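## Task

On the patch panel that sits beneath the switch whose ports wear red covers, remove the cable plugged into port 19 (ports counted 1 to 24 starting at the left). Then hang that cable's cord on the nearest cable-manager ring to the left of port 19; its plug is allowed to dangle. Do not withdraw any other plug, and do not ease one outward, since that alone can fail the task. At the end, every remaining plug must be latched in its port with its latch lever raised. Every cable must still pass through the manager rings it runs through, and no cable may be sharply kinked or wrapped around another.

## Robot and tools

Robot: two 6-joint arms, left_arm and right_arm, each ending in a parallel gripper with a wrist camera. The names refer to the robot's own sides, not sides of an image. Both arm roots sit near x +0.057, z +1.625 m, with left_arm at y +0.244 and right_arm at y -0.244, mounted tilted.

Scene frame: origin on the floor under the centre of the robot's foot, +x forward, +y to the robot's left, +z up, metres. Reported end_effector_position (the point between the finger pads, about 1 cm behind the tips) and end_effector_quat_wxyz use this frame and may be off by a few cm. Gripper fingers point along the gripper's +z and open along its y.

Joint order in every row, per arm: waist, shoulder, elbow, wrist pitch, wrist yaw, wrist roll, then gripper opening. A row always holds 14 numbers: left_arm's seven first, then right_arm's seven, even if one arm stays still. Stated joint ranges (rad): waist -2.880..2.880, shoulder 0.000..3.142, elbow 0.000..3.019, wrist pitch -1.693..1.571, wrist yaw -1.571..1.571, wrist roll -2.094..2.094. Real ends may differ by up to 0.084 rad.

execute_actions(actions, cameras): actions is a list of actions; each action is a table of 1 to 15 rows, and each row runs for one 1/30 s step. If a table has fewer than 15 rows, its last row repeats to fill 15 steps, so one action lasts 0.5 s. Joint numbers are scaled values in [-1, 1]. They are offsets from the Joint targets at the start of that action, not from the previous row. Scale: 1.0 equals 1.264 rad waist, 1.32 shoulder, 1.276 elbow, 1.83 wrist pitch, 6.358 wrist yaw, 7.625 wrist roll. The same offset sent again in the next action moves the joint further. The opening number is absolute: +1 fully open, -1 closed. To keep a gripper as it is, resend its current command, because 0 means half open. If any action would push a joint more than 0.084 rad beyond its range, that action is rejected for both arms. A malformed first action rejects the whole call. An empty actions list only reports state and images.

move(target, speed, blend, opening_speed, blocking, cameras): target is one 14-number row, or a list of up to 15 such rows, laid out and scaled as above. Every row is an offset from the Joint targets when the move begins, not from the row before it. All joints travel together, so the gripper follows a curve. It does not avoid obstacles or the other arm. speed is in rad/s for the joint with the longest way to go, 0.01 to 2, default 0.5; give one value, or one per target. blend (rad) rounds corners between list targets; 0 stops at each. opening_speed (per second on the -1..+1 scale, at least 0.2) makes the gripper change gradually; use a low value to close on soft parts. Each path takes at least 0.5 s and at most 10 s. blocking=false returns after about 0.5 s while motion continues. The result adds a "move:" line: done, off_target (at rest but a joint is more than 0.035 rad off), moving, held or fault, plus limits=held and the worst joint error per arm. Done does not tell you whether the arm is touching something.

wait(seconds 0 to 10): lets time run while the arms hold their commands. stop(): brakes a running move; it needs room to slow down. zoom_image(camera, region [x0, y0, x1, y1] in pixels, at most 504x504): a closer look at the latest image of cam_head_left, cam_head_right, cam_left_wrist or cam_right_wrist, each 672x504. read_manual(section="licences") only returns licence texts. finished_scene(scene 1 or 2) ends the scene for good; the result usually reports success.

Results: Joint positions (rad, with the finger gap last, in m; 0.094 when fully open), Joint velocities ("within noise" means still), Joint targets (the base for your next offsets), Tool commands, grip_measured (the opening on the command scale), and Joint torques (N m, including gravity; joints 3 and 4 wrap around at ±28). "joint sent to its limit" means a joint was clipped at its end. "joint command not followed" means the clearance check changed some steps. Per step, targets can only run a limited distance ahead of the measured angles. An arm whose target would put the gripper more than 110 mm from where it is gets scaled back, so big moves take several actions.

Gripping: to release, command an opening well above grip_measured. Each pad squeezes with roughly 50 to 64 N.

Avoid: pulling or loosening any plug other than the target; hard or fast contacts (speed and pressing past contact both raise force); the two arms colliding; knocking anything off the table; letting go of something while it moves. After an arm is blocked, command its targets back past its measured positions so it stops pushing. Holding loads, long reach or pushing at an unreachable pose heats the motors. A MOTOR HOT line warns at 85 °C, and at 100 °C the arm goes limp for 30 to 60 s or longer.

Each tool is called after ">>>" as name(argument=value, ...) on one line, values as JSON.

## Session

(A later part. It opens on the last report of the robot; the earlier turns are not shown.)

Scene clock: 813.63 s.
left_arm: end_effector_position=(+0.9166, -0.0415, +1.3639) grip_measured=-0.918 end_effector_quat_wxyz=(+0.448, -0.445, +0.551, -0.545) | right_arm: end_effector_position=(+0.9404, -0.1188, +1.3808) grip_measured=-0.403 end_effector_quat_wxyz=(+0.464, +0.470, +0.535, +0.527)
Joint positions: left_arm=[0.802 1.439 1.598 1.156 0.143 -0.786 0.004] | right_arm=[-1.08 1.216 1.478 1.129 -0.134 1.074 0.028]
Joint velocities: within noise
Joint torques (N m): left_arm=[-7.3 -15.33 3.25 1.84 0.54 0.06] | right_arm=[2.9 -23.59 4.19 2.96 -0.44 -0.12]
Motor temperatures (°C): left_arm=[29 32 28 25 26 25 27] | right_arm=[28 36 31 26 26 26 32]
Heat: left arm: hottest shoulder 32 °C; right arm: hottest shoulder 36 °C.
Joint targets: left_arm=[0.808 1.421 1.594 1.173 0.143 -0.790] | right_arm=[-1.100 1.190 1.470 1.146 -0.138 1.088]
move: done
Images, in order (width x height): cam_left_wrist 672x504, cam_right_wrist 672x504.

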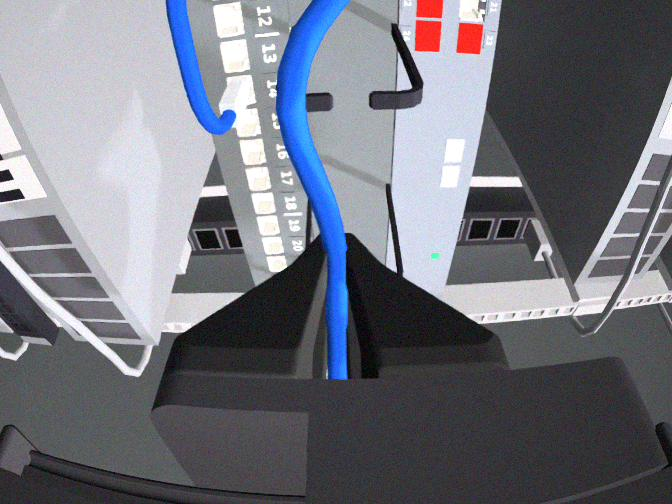

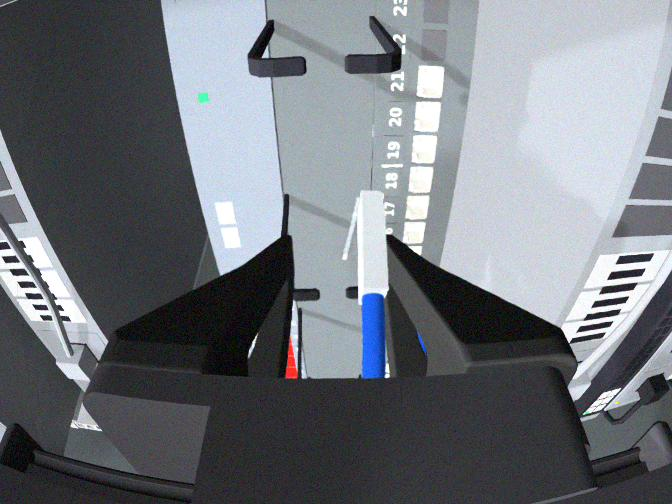

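>>> move(target=[0,0,0,0,0,0,-1,0,0,0,0,0,0,0.3], opening_speed=0.3, cameras=["cam_left_wrist","cam_right_wrist"])

>>> zoom_image(camera="cam_right_wrist", region=[200, 150, 450, 400])

Scene clock: 830.50 s.
left_arm: end_effector_position=(+0.9166, -0.0415, +1.3639) grip_measured=-0.918 end_effector_quat_wxyz=(+0.448, -0.445, +0.551, -0.545) | right_arm: end_effector_position=(+0.9404, -0.1188, +1.3810) grip_measured=+0.297 end_effector_quat_wxyz=(+0.464, +0.470, +0.534, +0.527)
Joint positions: left_arm=[0.802 1.439 1.598 1.156 0.143 -0.786 0.004] | right_arm=[-1.08 1.216 1.478 1.13 -0.135 1.074 0.061]
Joint velocities: within noise
Joint torques (N m): left_arm=[-7.77 -15.68 3.1 1.84 0.5 0.04] | right_arm=[3.02 -23.65 4.3 2.96 -0.43 -0.13]
Motor temperatures (°C): left_arm=[29 33 27 25 26 25 27] | right_arm=[28 35 30 26 26 26 32]
Heat: left arm: hottest shoulder 33 °C; right arm: hottest shoulder 35 °C.
Joint targets: left_arm=[0.808 1.421 1.594 1.173 0.143 -0.790] | right_arm=[-1.100 1.190 1.470 1.146 -0.138 1.088]
move: done
Images, in order (width x height): cam_left_wrist 672x504, cam_right_wrist 672x504.

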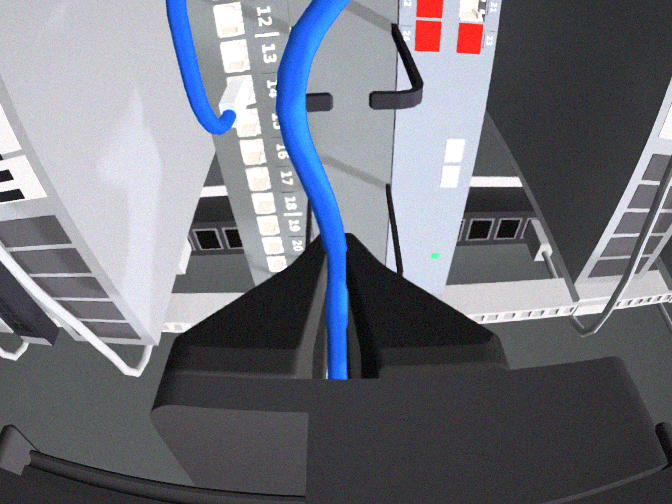

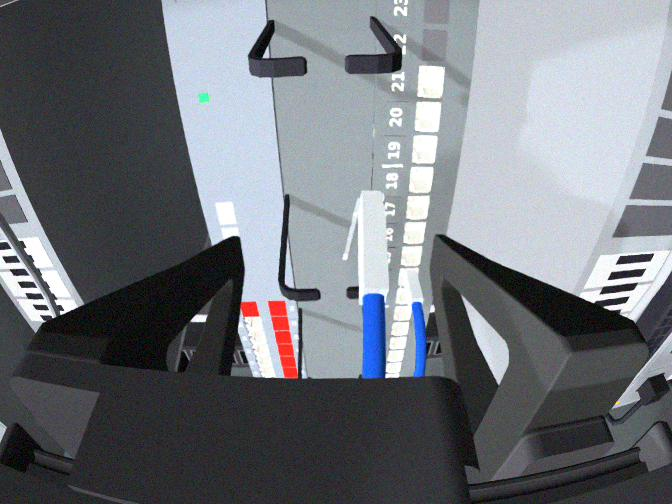

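Scaled by 2.016 from the camera's 672x504 image, which has a finer 960x720 frame.

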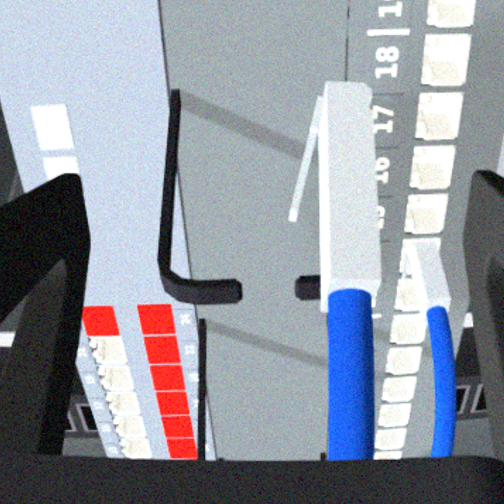

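>>> move(target=[0,0,0,0,0,0,-1,0,0,0,0,0,0,-1], opening_speed=0.5, cameras=["cam_left_wrist","cam_right_wrist"])

>>> zoom_image(camera="cam_right_wrist", region=[200, 150, 450, 400])

Scene clock: 884.53 s.
left_arm: end_effector_position=(+0.9166, -0.0415, +1.3639) grip_measured=-0.918 end_effector_quat_wxyz=(+0.448, -0.445, +0.551, -0.545) | right_arm: end_effector_position=(+0.9404, -0.1188, +1.3811) grip_measured=-0.881 end_effector_quat_wxyz=(+0.465, +0.470, +0.534, +0.527)
Joint positions: left_arm=[0.802 1.439 1.598 1.156 0.143 -0.786 0.004] | right_arm=[-1.08 1.216 1.478 1.13 -0.135 1.074 0.006]
Joint velocities: within noise
Joint torques (N m): left_arm=[-7.71 -15.62 3.08 1.81 0.54 0.06] | right_arm=[3.02 -23.53 4.27 2.95 -0.42 -0.12]
Motor temperatures (°C): left_arm=[29 34 26 25 26 25 28] | right_arm=[28 35 29 26 26 26 30]
Heat: left arm: hottest shoulder 34 °C; right arm: hottest shoulder 35 °C.
Joint targets: left_arm=[0.808 1.421 1.594 1.173 0.143 -0.790] | right_arm=[-1.100 1.190 1.470 1.146 -0.138 1.088]
move: done
Images, in order (width x height): cam_left_wrist 672x504, cam_right_wrist 672x504.

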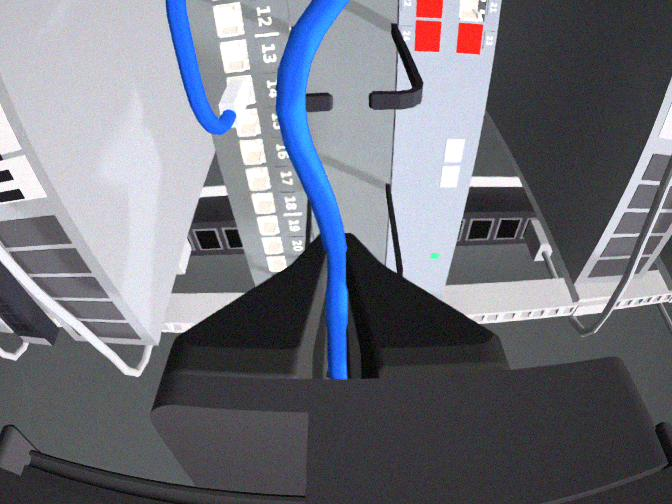

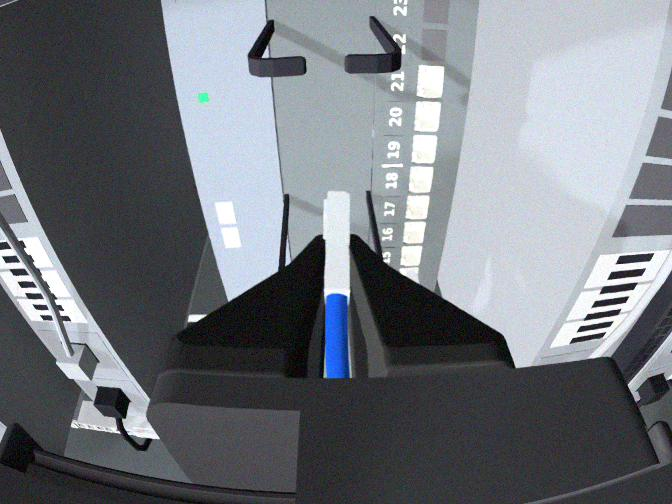

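Scaled by 2.016 from the camera's 672x504 image, which has a finer 960x720 frame.

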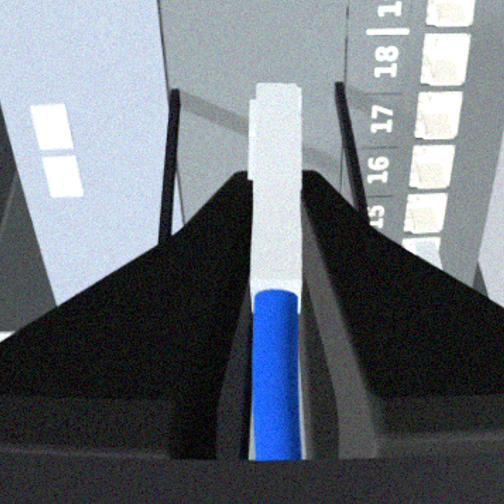

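>>> move(target=[0,0,0,0,0,0,-1,0.174,-0.1242,0.1089,-0.4678,0.0752,-0.0167,-1], speed=0.2)

>>> zoom_image(camera="cam_right_wrist", region=[200, 50, 500, 350])

>>> zoom_image(camera="cam_head_left", region=[340, 170, 420, 240])

Scene clock: 896.47 s.
left_arm: end_effector_position=(+0.9182, -0.0389, +1.3666) grip_measured=-0.918 end_effector_quat_wxyz=(+0.451, -0.445, +0.549, -0.545) | right_arm: end_effector_position=(+0.9463, -0.1175, +1.3536) grip_measured=-0.882 end_effector_quat_wxyz=(+0.276, +0.606, +0.680, +0.308)
Joint positions: left_arm=[0.802 1.435 1.598 1.159 0.143 -0.786 0.004] | right_arm=[-0.904 1.05 1.565 0.297 0.339 0.973 0.006]
Joint velocities: within noise
Joint torques (N m): left_arm=[-7.36 -15.27 3.08 1.83 0.51 0.07] | right_arm=[6.53 -22.24 10.28 1.57 -0.15 -0.35]
Motor temperatures (°C): left_arm=[29 33 26 25 26 25 28] | right_arm=[28 36 29 26 26 26 31]
Heat: left arm: hottest shoulder 33 °C; right arm: hottest shoulder 36 °C.
Joint targets: left_arm=[0.808 1.421 1.594 1.173 0.143 -0.790] | right_arm=[-0.880 1.026 1.609 0.290 0.340 0.961]
move: off_target (right_arm); right_arm: the elbow is farthest, 0.044 rad from its target

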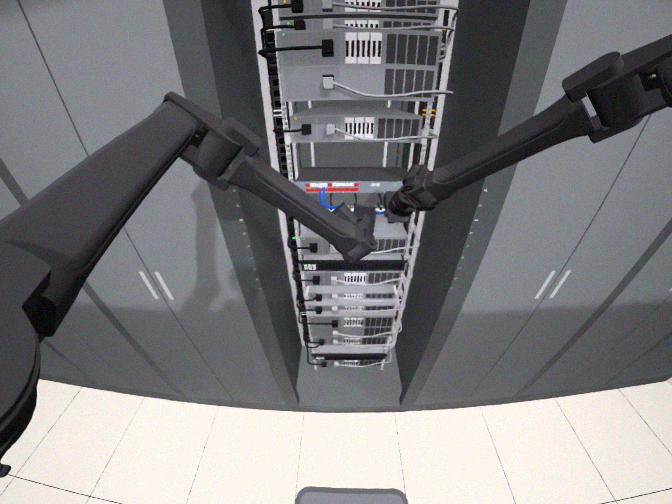

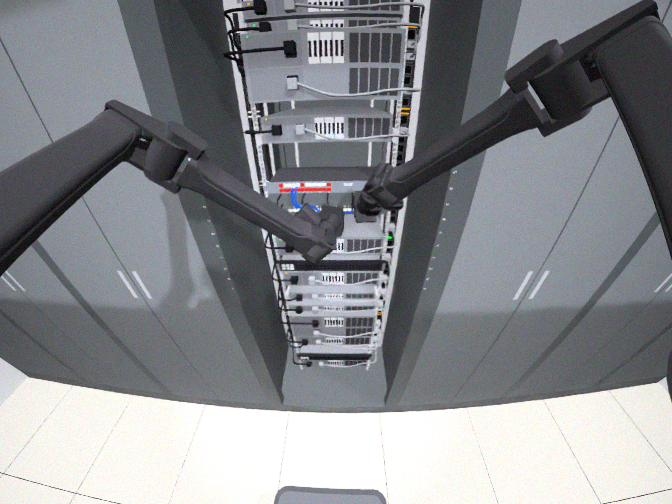

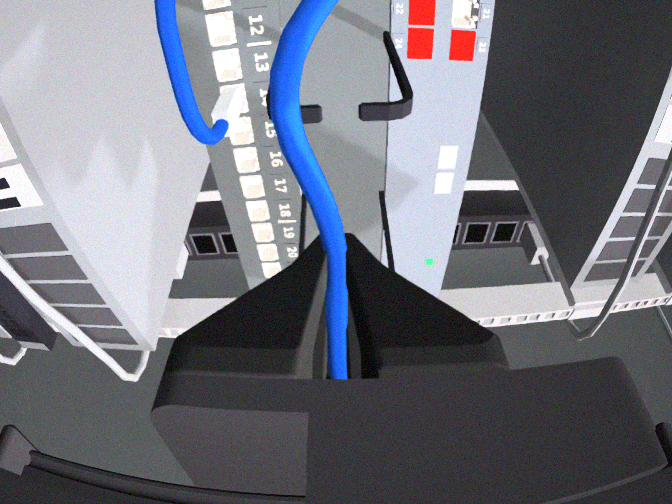

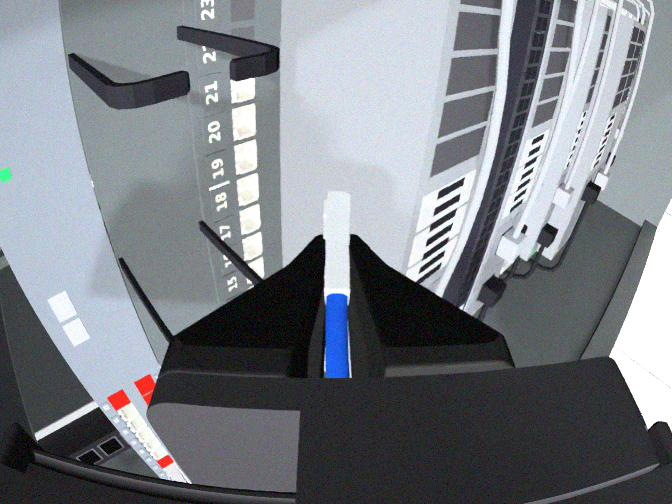

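Scaled by 1.680 from the camera's 672x504 image, which has a finer 960x720 frame.

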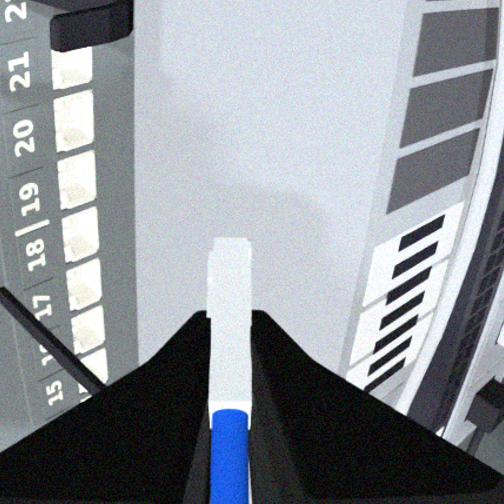

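Scaled by 6.300 from the camera's 672x504 image, which has a finer 960x720 frame.

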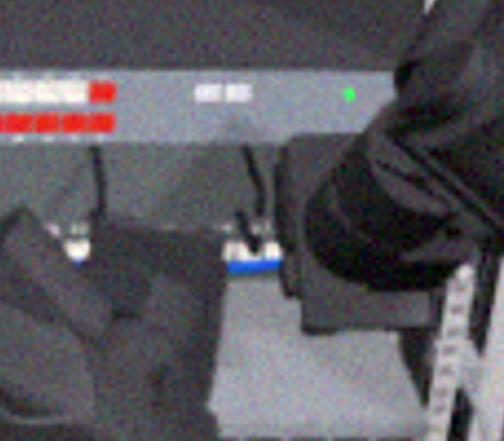

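>>> move(target=[-0.0277,0.0242,0.0204,-0.0126,0,0,-1,0.0075,-0.006,0.0086,0,0,0,-1], speed=0.1, cameras=["cam_left_wrist","cam_right_wrist","cam_head_left","cam_head_right"])

>>> zoom_image(camera="cam_head_left", region=[350, 180, 410, 230])

>>> zoom_image(camera="cam_head_right", region=[320, 180, 380, 230])

Scene clock: 913.57 s.
left_arm: end_effector_position=(+0.9203, -0.0415, +1.3720) grip_measured=-0.918 end_effector_quat_wxyz=(+0.450, -0.447, +0.544, -0.549) | right_arm: end_effector_position=(+0.9521, -0.1203, +1.3621) grip_measured=-0.882 end_effector_quat_wxyz=(+0.279, +0.608, +0.675, +0.312)
Joint positions: left_arm=[0.79 1.435 1.603 1.159 0.143 -0.786 0.004] | right_arm=[-0.896 1.043 1.574 0.296 0.34 0.971 0.006]
Joint velocities: within noise
Joint torques (N m): left_arm=[-9.64 -12.51 4.82 1.03 0.48 0.05] | right_arm=[6.48 -22.18 10.52 1.74 -0.2 -0.33]
Motor temperatures (°C): left_arm=[29 33 26 25 26 25 28] | right_arm=[28 38 30 25 26 26 32]
Heat: left arm: hottest shoulder 33 °C; right arm: hottest shoulder 38 °C.
Joint targets: left_arm=[0.773 1.453 1.621 1.150 0.143 -0.790] | right_arm=[-0.871 1.018 1.620 0.290 0.340 0.961]
move: off_target (right_arm); right_arm: the elbow is farthest, 0.046 rad from its target

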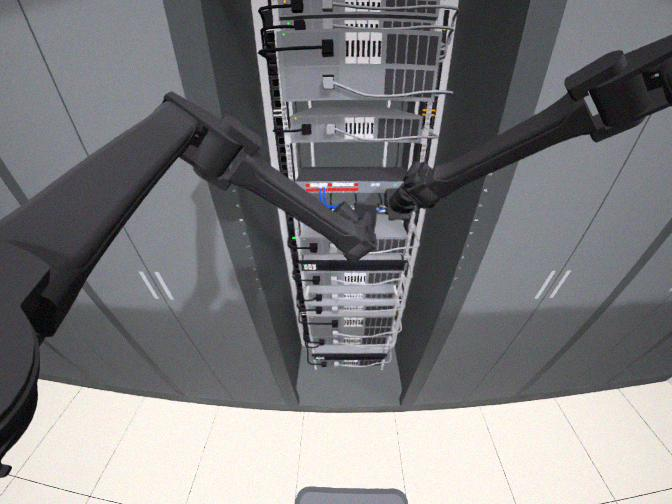

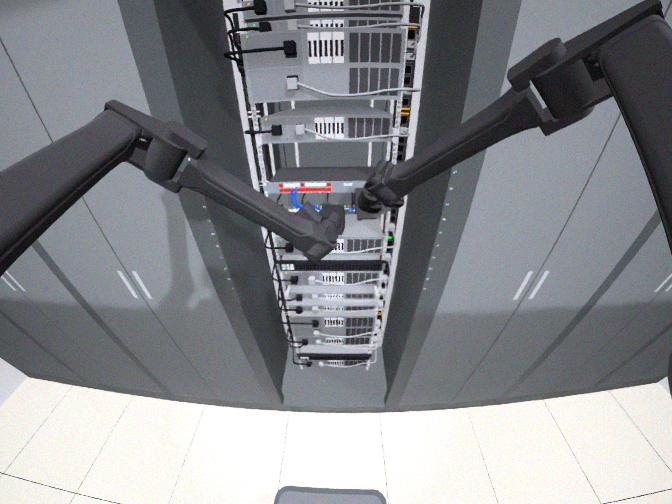

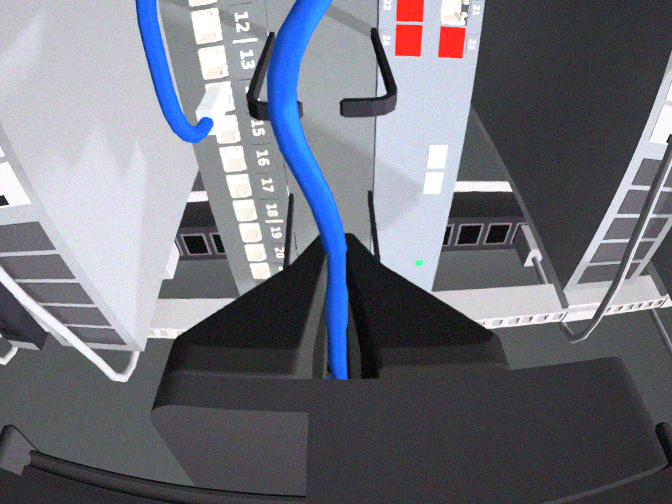

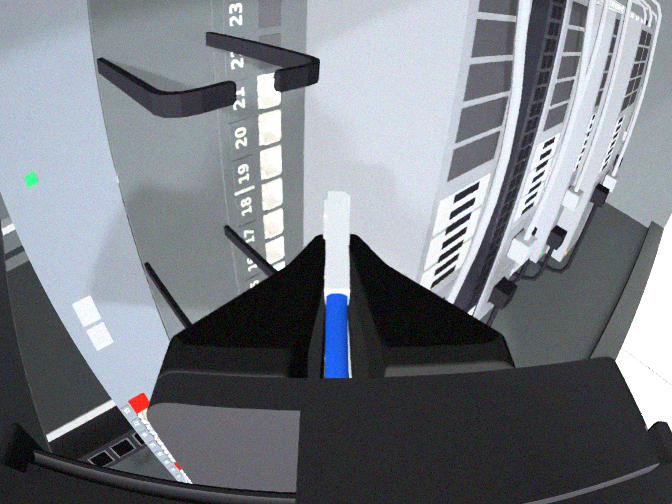

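Scaled by 8.400 from the camera's 672x504 image, which has a finer 960x720 frame.

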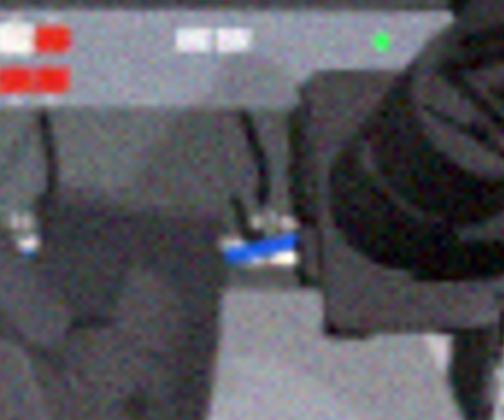

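Scaled by 8.400 from the camera's 672x504 image, which has a finer 960x720 frame.

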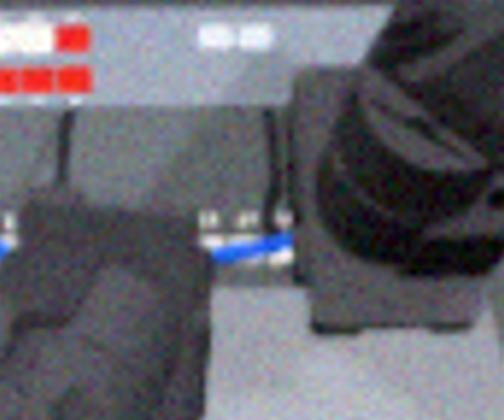

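>>> move(target=[0,0.0205,0.076,-0.0388,0,0,-1,0.0016,0.0583,0.0647,-0.024,0,0,-1], speed=0.07, cameras=["cam_left_wrist","cam_right_wrist","cam_head_left","cam_head_right"])

>>> zoom_image(camera="cam_head_left", region=[350, 180, 410, 230])

>>> zoom_image(camera="cam_head_right", region=[320, 180, 380, 230])

Scene clock: 921.13 s.
left_arm: end_effector_position=(+0.9468, -0.0428, +1.3741) grip_measured=-0.918 end_effector_quat_wxyz=(+0.449, -0.448, +0.542, -0.551) | right_arm: end_effector_position=(+0.9748, -0.1229, +1.3671) grip_measured=-0.882 end_effector_quat_wxyz=(+0.283, +0.609, +0.670, +0.315)
Joint positions: left_arm=[0.785 1.457 1.696 1.089 0.143 -0.787 0.004] | right_arm=[-0.892 1.071 1.656 0.254 0.341 0.971 0.006]
Joint velocities: within noise
Joint torques (N m): left_arm=[-9.7 -12.69 5.42 0.72 0.5 0.07] | right_arm=[6.3 -18.78 10.89 1.66 -0.23 -0.31]
Motor temperatures (°C): left_arm=[29 33 26 25 26 25 28] | right_arm=[28 37 31 25 26 26 32]
Heat: left arm: hottest shoulder 33 °C; right arm: hottest shoulder 37 °C.
Joint targets: left_arm=[0.773 1.480 1.717 1.079 0.143 -0.790] | right_arm=[-0.869 1.095 1.703 0.246 0.340 0.961]
move: off_target (right_arm); right_arm: the elbow is farthest, 0.046 rad from its target

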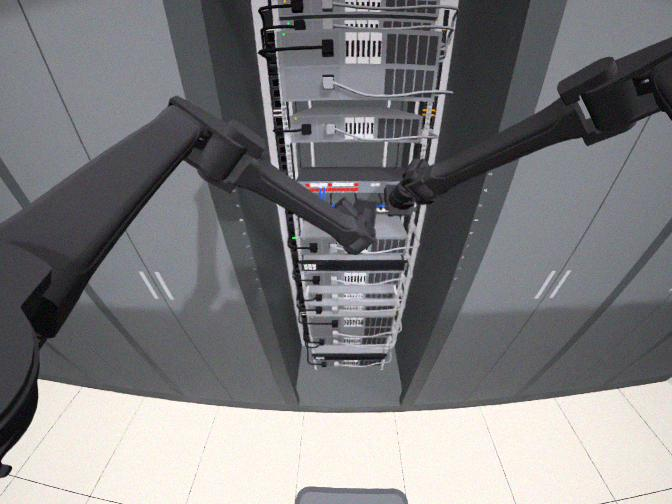

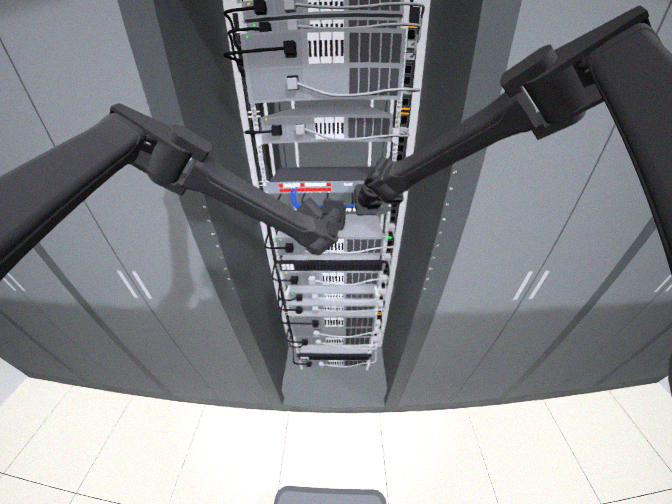

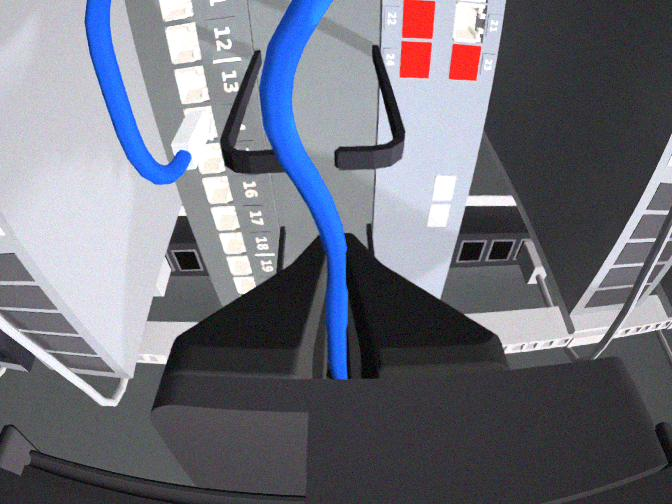

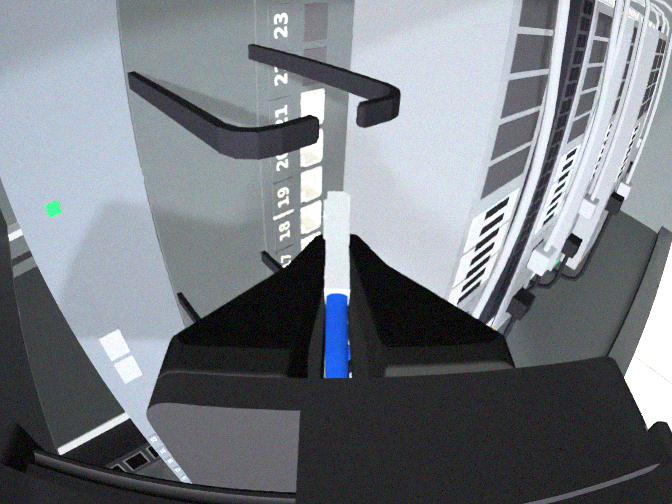

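Scaled by 8.400 from the camera's 672x504 image, which has a finer 960x720 frame.

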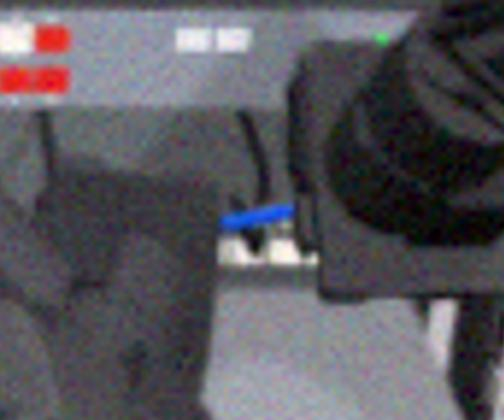

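Scaled by 8.400 from the camera's 672x504 image, which has a finer 960x720 frame.

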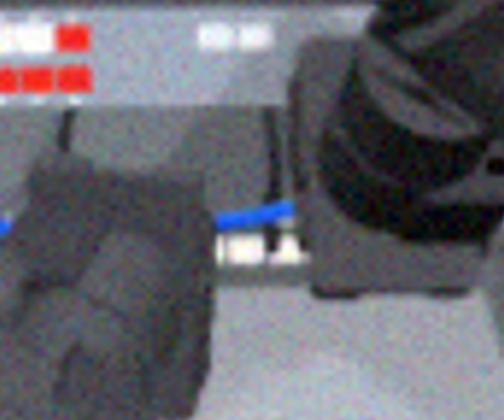

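>>> move(target=[0,0.0106,0.0102,0,0,0,-1,0.0736,0.0212,0.1183,-0.2169,0.0484,0.0224,-1], speed=0.12)

>>> zoom_image(camera="cam_head_left", region=[350, 180, 410, 230])

>>> zoom_image(camera="cam_head_right", region=[320, 180, 380, 230])

Scene clock: 958.23 s.
left_arm: end_effector_position=(+0.9476, -0.0455, +1.3710) grip_measured=-0.918 end_effector_quat_wxyz=(+0.450, -0.449, +0.542, -0.550) | right_arm: end_effector_position=(+0.9567, -0.1283, +1.3525) grip_measured=-0.882 end_effector_quat_wxyz=(+0.189, +0.682, +0.683, +0.180)
Joint positions: left_arm=[0.785 1.468 1.71 1.089 0.141 -0.787 0.004] | right_arm=[-0.805 1.095 1.811 -0.142 0.65 1.114 0.006]
Joint velocities: within noise
Joint torques (N m): left_arm=[-9.52 -12.75 5.52 0.98 0.56 0.05] | right_arm=[7.12 -17.26 10.56 1.28 -0.1 -0.04]
Motor temperatures (°C): left_arm=[29 32 27 25 26 25 28] | right_arm=[28 35 33 25 26 26 32]
Heat: left arm: hottest shoulder 32 °C; right arm: hottest shoulder 35 °C.
Joint targets: left_arm=[0.773 1.494 1.730 1.079 0.143 -0.790] | right_arm=[-0.776 1.123 1.853 -0.151 0.648 1.131]
move: off_target (right_arm); right_arm: the elbow is farthest, 0.043 rad from its target

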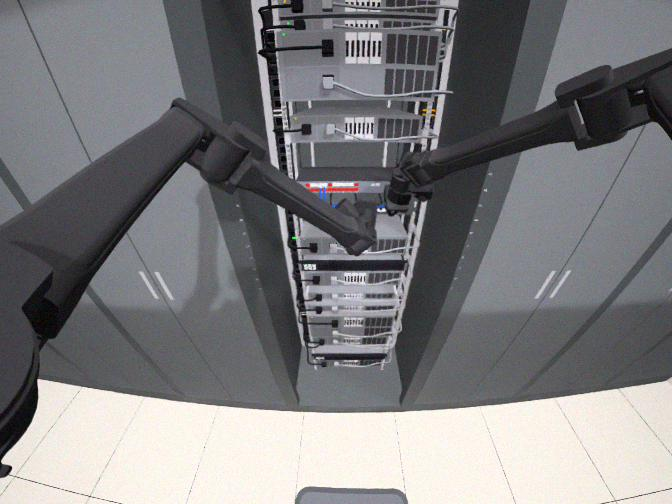

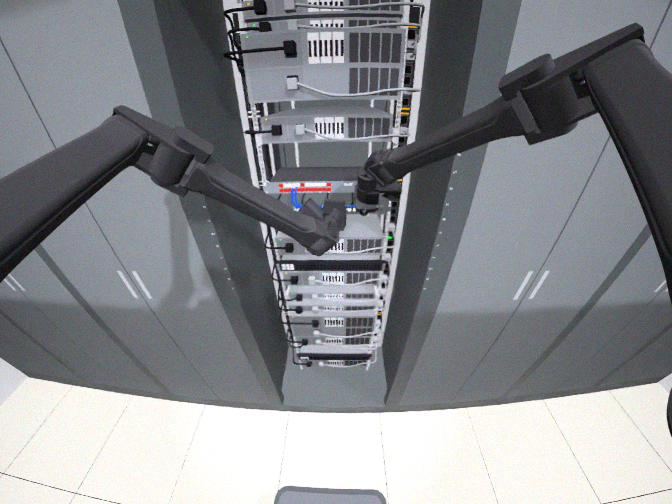

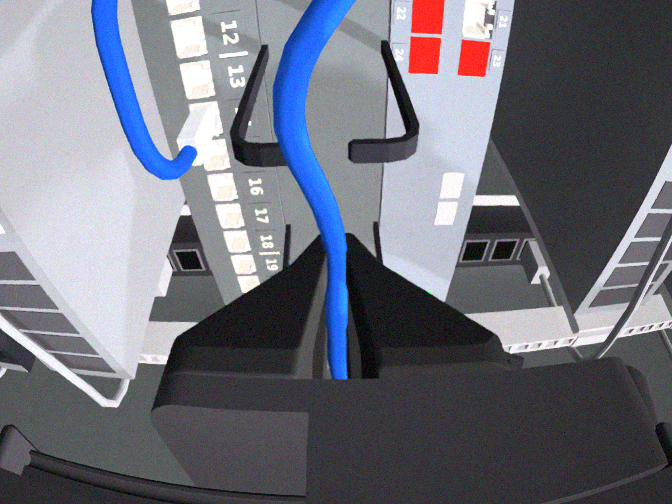

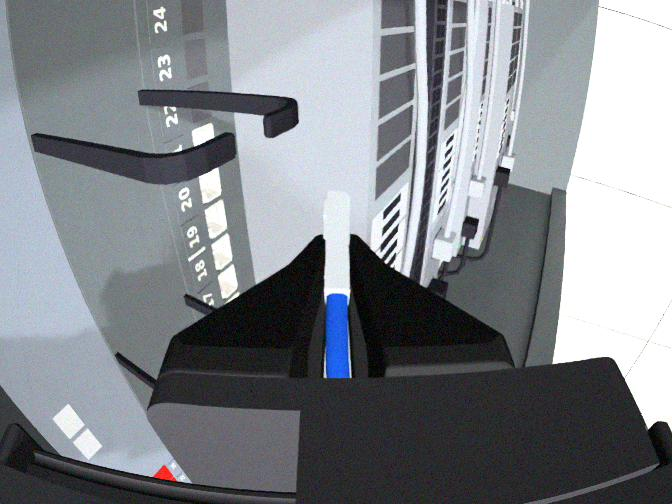

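Scaled by 8.400 from the camera's 672x504 image, which has a finer 960x720 frame.

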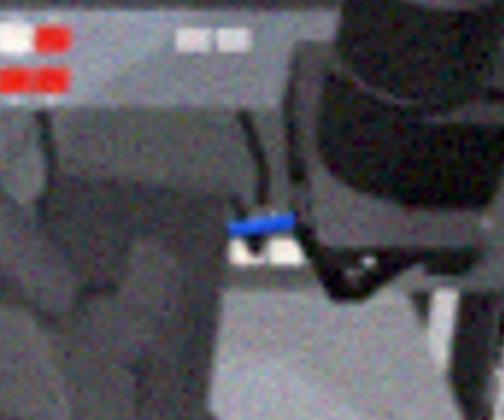

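Scaled by 8.400 from the camera's 672x504 image, which has a finer 960x720 frame.

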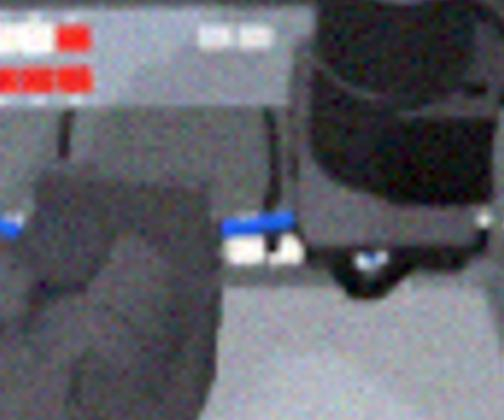

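>>> move(target=[0.0277,0.0057,0.0064,0,0,0,-1,0,0.0082,0.0053,0.002,0,0,-1], speed=0.07, cameras=["cam_left_wrist","cam_right_wrist","cam_head_left","cam_head_right"])

>>> zoom_image(camera="cam_head_left", region=[350, 180, 410, 230])

>>> zoom_image(camera="cam_right_wrist", region=[100, 50, 400, 350])

Scene clock: 970.63 s.
left_arm: end_effector_position=(+0.9477, -0.0443, +1.3652) grip_measured=-0.918 end_effector_quat_wxyz=(+0.452, -0.447, +0.545, -0.547) | right_arm: end_effector_position=(+0.9575, -0.1260, +1.3499) grip_measured=-0.882 end_effector_quat_wxyz=(+0.188, +0.682, +0.683, +0.179)
Joint positions: left_arm=[0.796 1.476 1.718 1.089 0.141 -0.787 0.004] | right_arm=[-0.804 1.105 1.82 -0.143 0.652 1.115 0.006]
Joint velocities: within noise
Joint torques (N m): left_arm=[-7.24 -12.81 5.52 0.9 0.59 0.05] | right_arm=[7.36 -17.08 10.47 1.48 -0.17 -0.05]
Motor temperatures (°C): left_arm=[29 32 26 25 26 25 28] | right_arm=[28 35 33 25 25 26 32]
Heat: left arm: hottest shoulder 32 °C; right arm: hottest shoulder 35 °C.
Joint targets: left_arm=[0.808 1.502 1.739 1.079 0.143 -0.790] | right_arm=[-0.776 1.134 1.860 -0.147 0.648 1.131]
move: off_target (right_arm); right_arm: the elbow is farthest, 0.040 rad from its target

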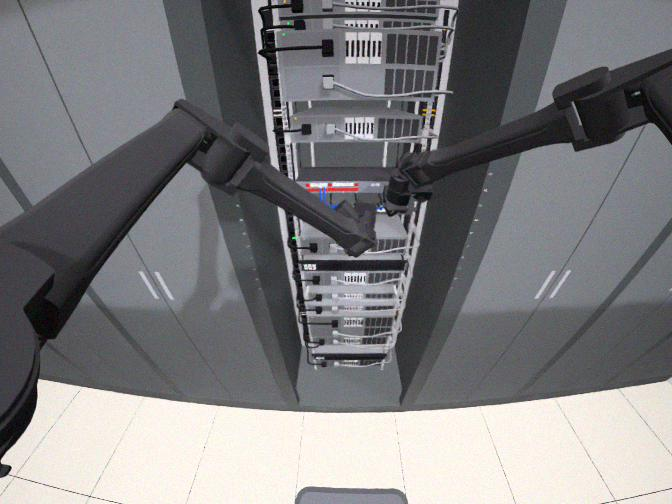

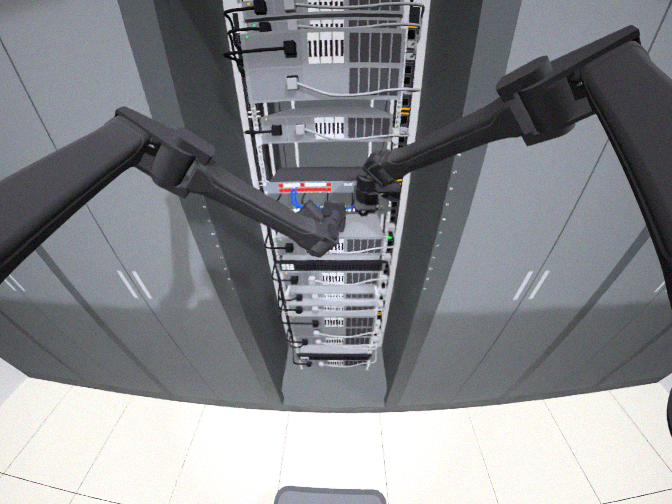

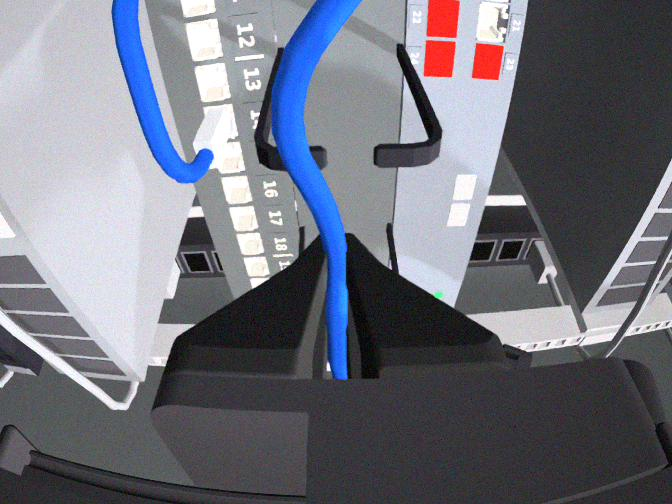

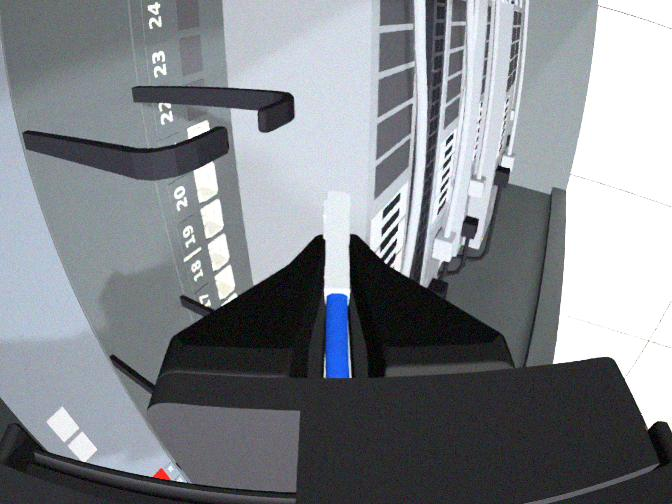

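Scaled by 8.400 from the camera's 672x504 image, which has a finer 960x720 frame.

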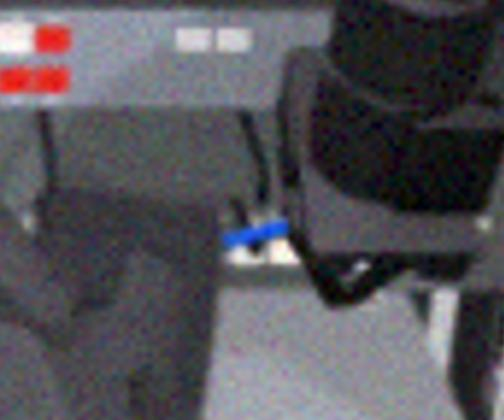

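Scaled by 1.680 from the camera's 672x504 image, which has a finer 960x720 frame.

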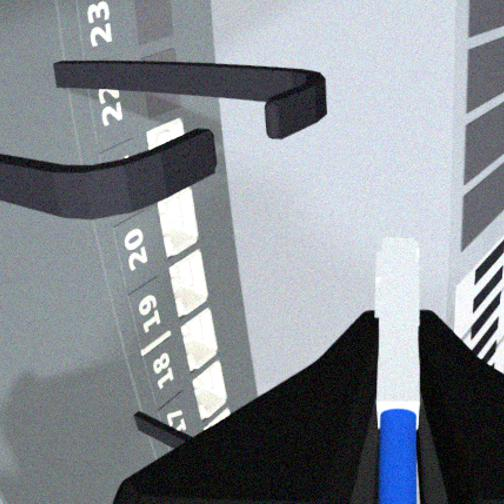

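>>> move(target=[0,0,0,0,0,0,-1,-0.0435,0.0093,0.006,0.0026,0,0,-1], speed=0.07, cameras=["cam_right_wrist","cam_head_left","cam_head_right"])

>>> zoom_image(camera="cam_head_left", region=[350, 180, 410, 230])

>>> zoom_image(camera="cam_head_right", region=[320, 180, 380, 230])

Scene clock: 979.23 s.
left_arm: end_effector_position=(+0.9478, -0.0441, +1.3649) grip_measured=-0.918 end_effector_quat_wxyz=(+0.452, -0.447, +0.545, -0.546) | right_arm: end_effector_position=(+0.9573, -0.1270, +1.3428) grip_measured=-0.882 end_effector_quat_wxyz=(+0.192, +0.681, +0.686, +0.173)
Joint positions: left_arm=[0.796 1.476 1.718 1.089 0.14 -0.787 0.004] | right_arm=[-0.819 1.117 1.828 -0.143 0.653 1.115 0.006]
Joint velocities: within noise
Joint torques (N m): left_arm=[-7.59 -12.57 5.52 0.92 0.61 0.06] | right_arm=[3.66 -17.73 10.44 1.7 -0.21 -0.05]
Motor temperatures (°C): left_arm=[29 32 27 25 26 25 28] | right_arm=[28 35 34 25 25 26 32]
Heat: left arm: hottest shoulder 32 °C; right arm: hottest shoulder 35 °C.
Joint targets: left_arm=[0.808 1.502 1.739 1.079 0.143 -0.790] | right_arm=[-0.831 1.146 1.868 -0.142 0.648 1.131]
move: off_target (right_arm); right_arm: the elbow is farthest, 0.040 rad from its target
Images, in order (width x height): cam_head_left 672x504, cam_head_right 672x504, cam_right_wrist 672x504.

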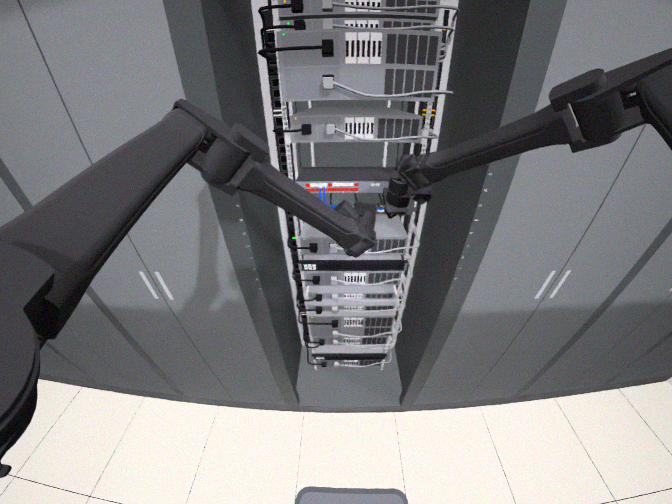

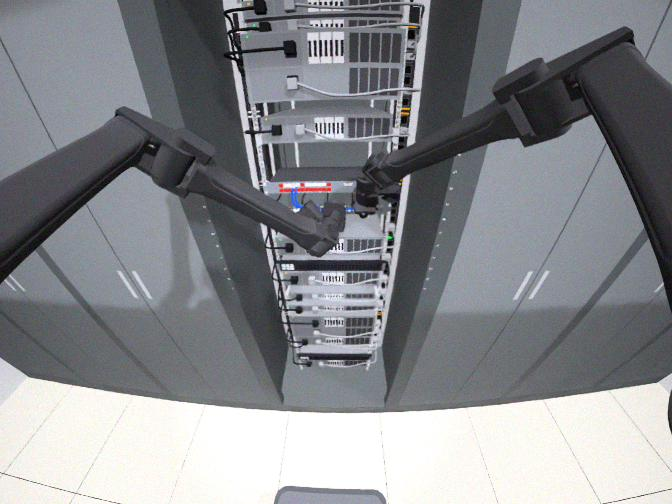

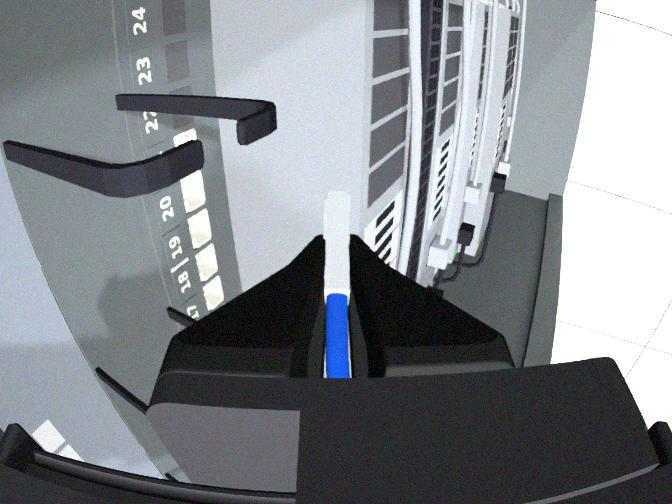

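Scaled by 8.400 from the camera's 672x504 image, which has a finer 960x720 frame.

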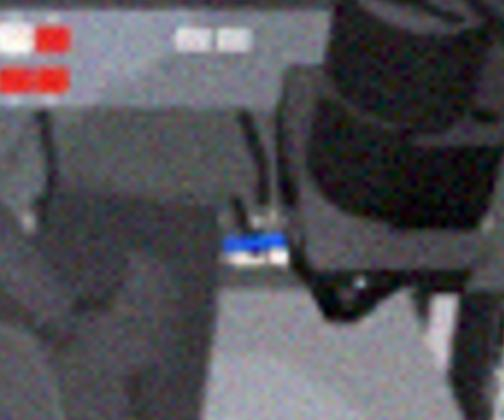

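Scaled by 8.400 from the camera's 672x504 image, which has a finer 960x720 frame.

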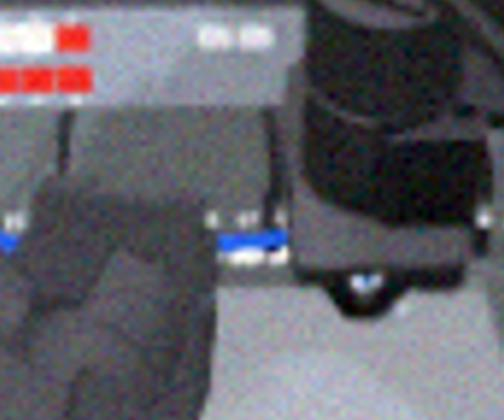

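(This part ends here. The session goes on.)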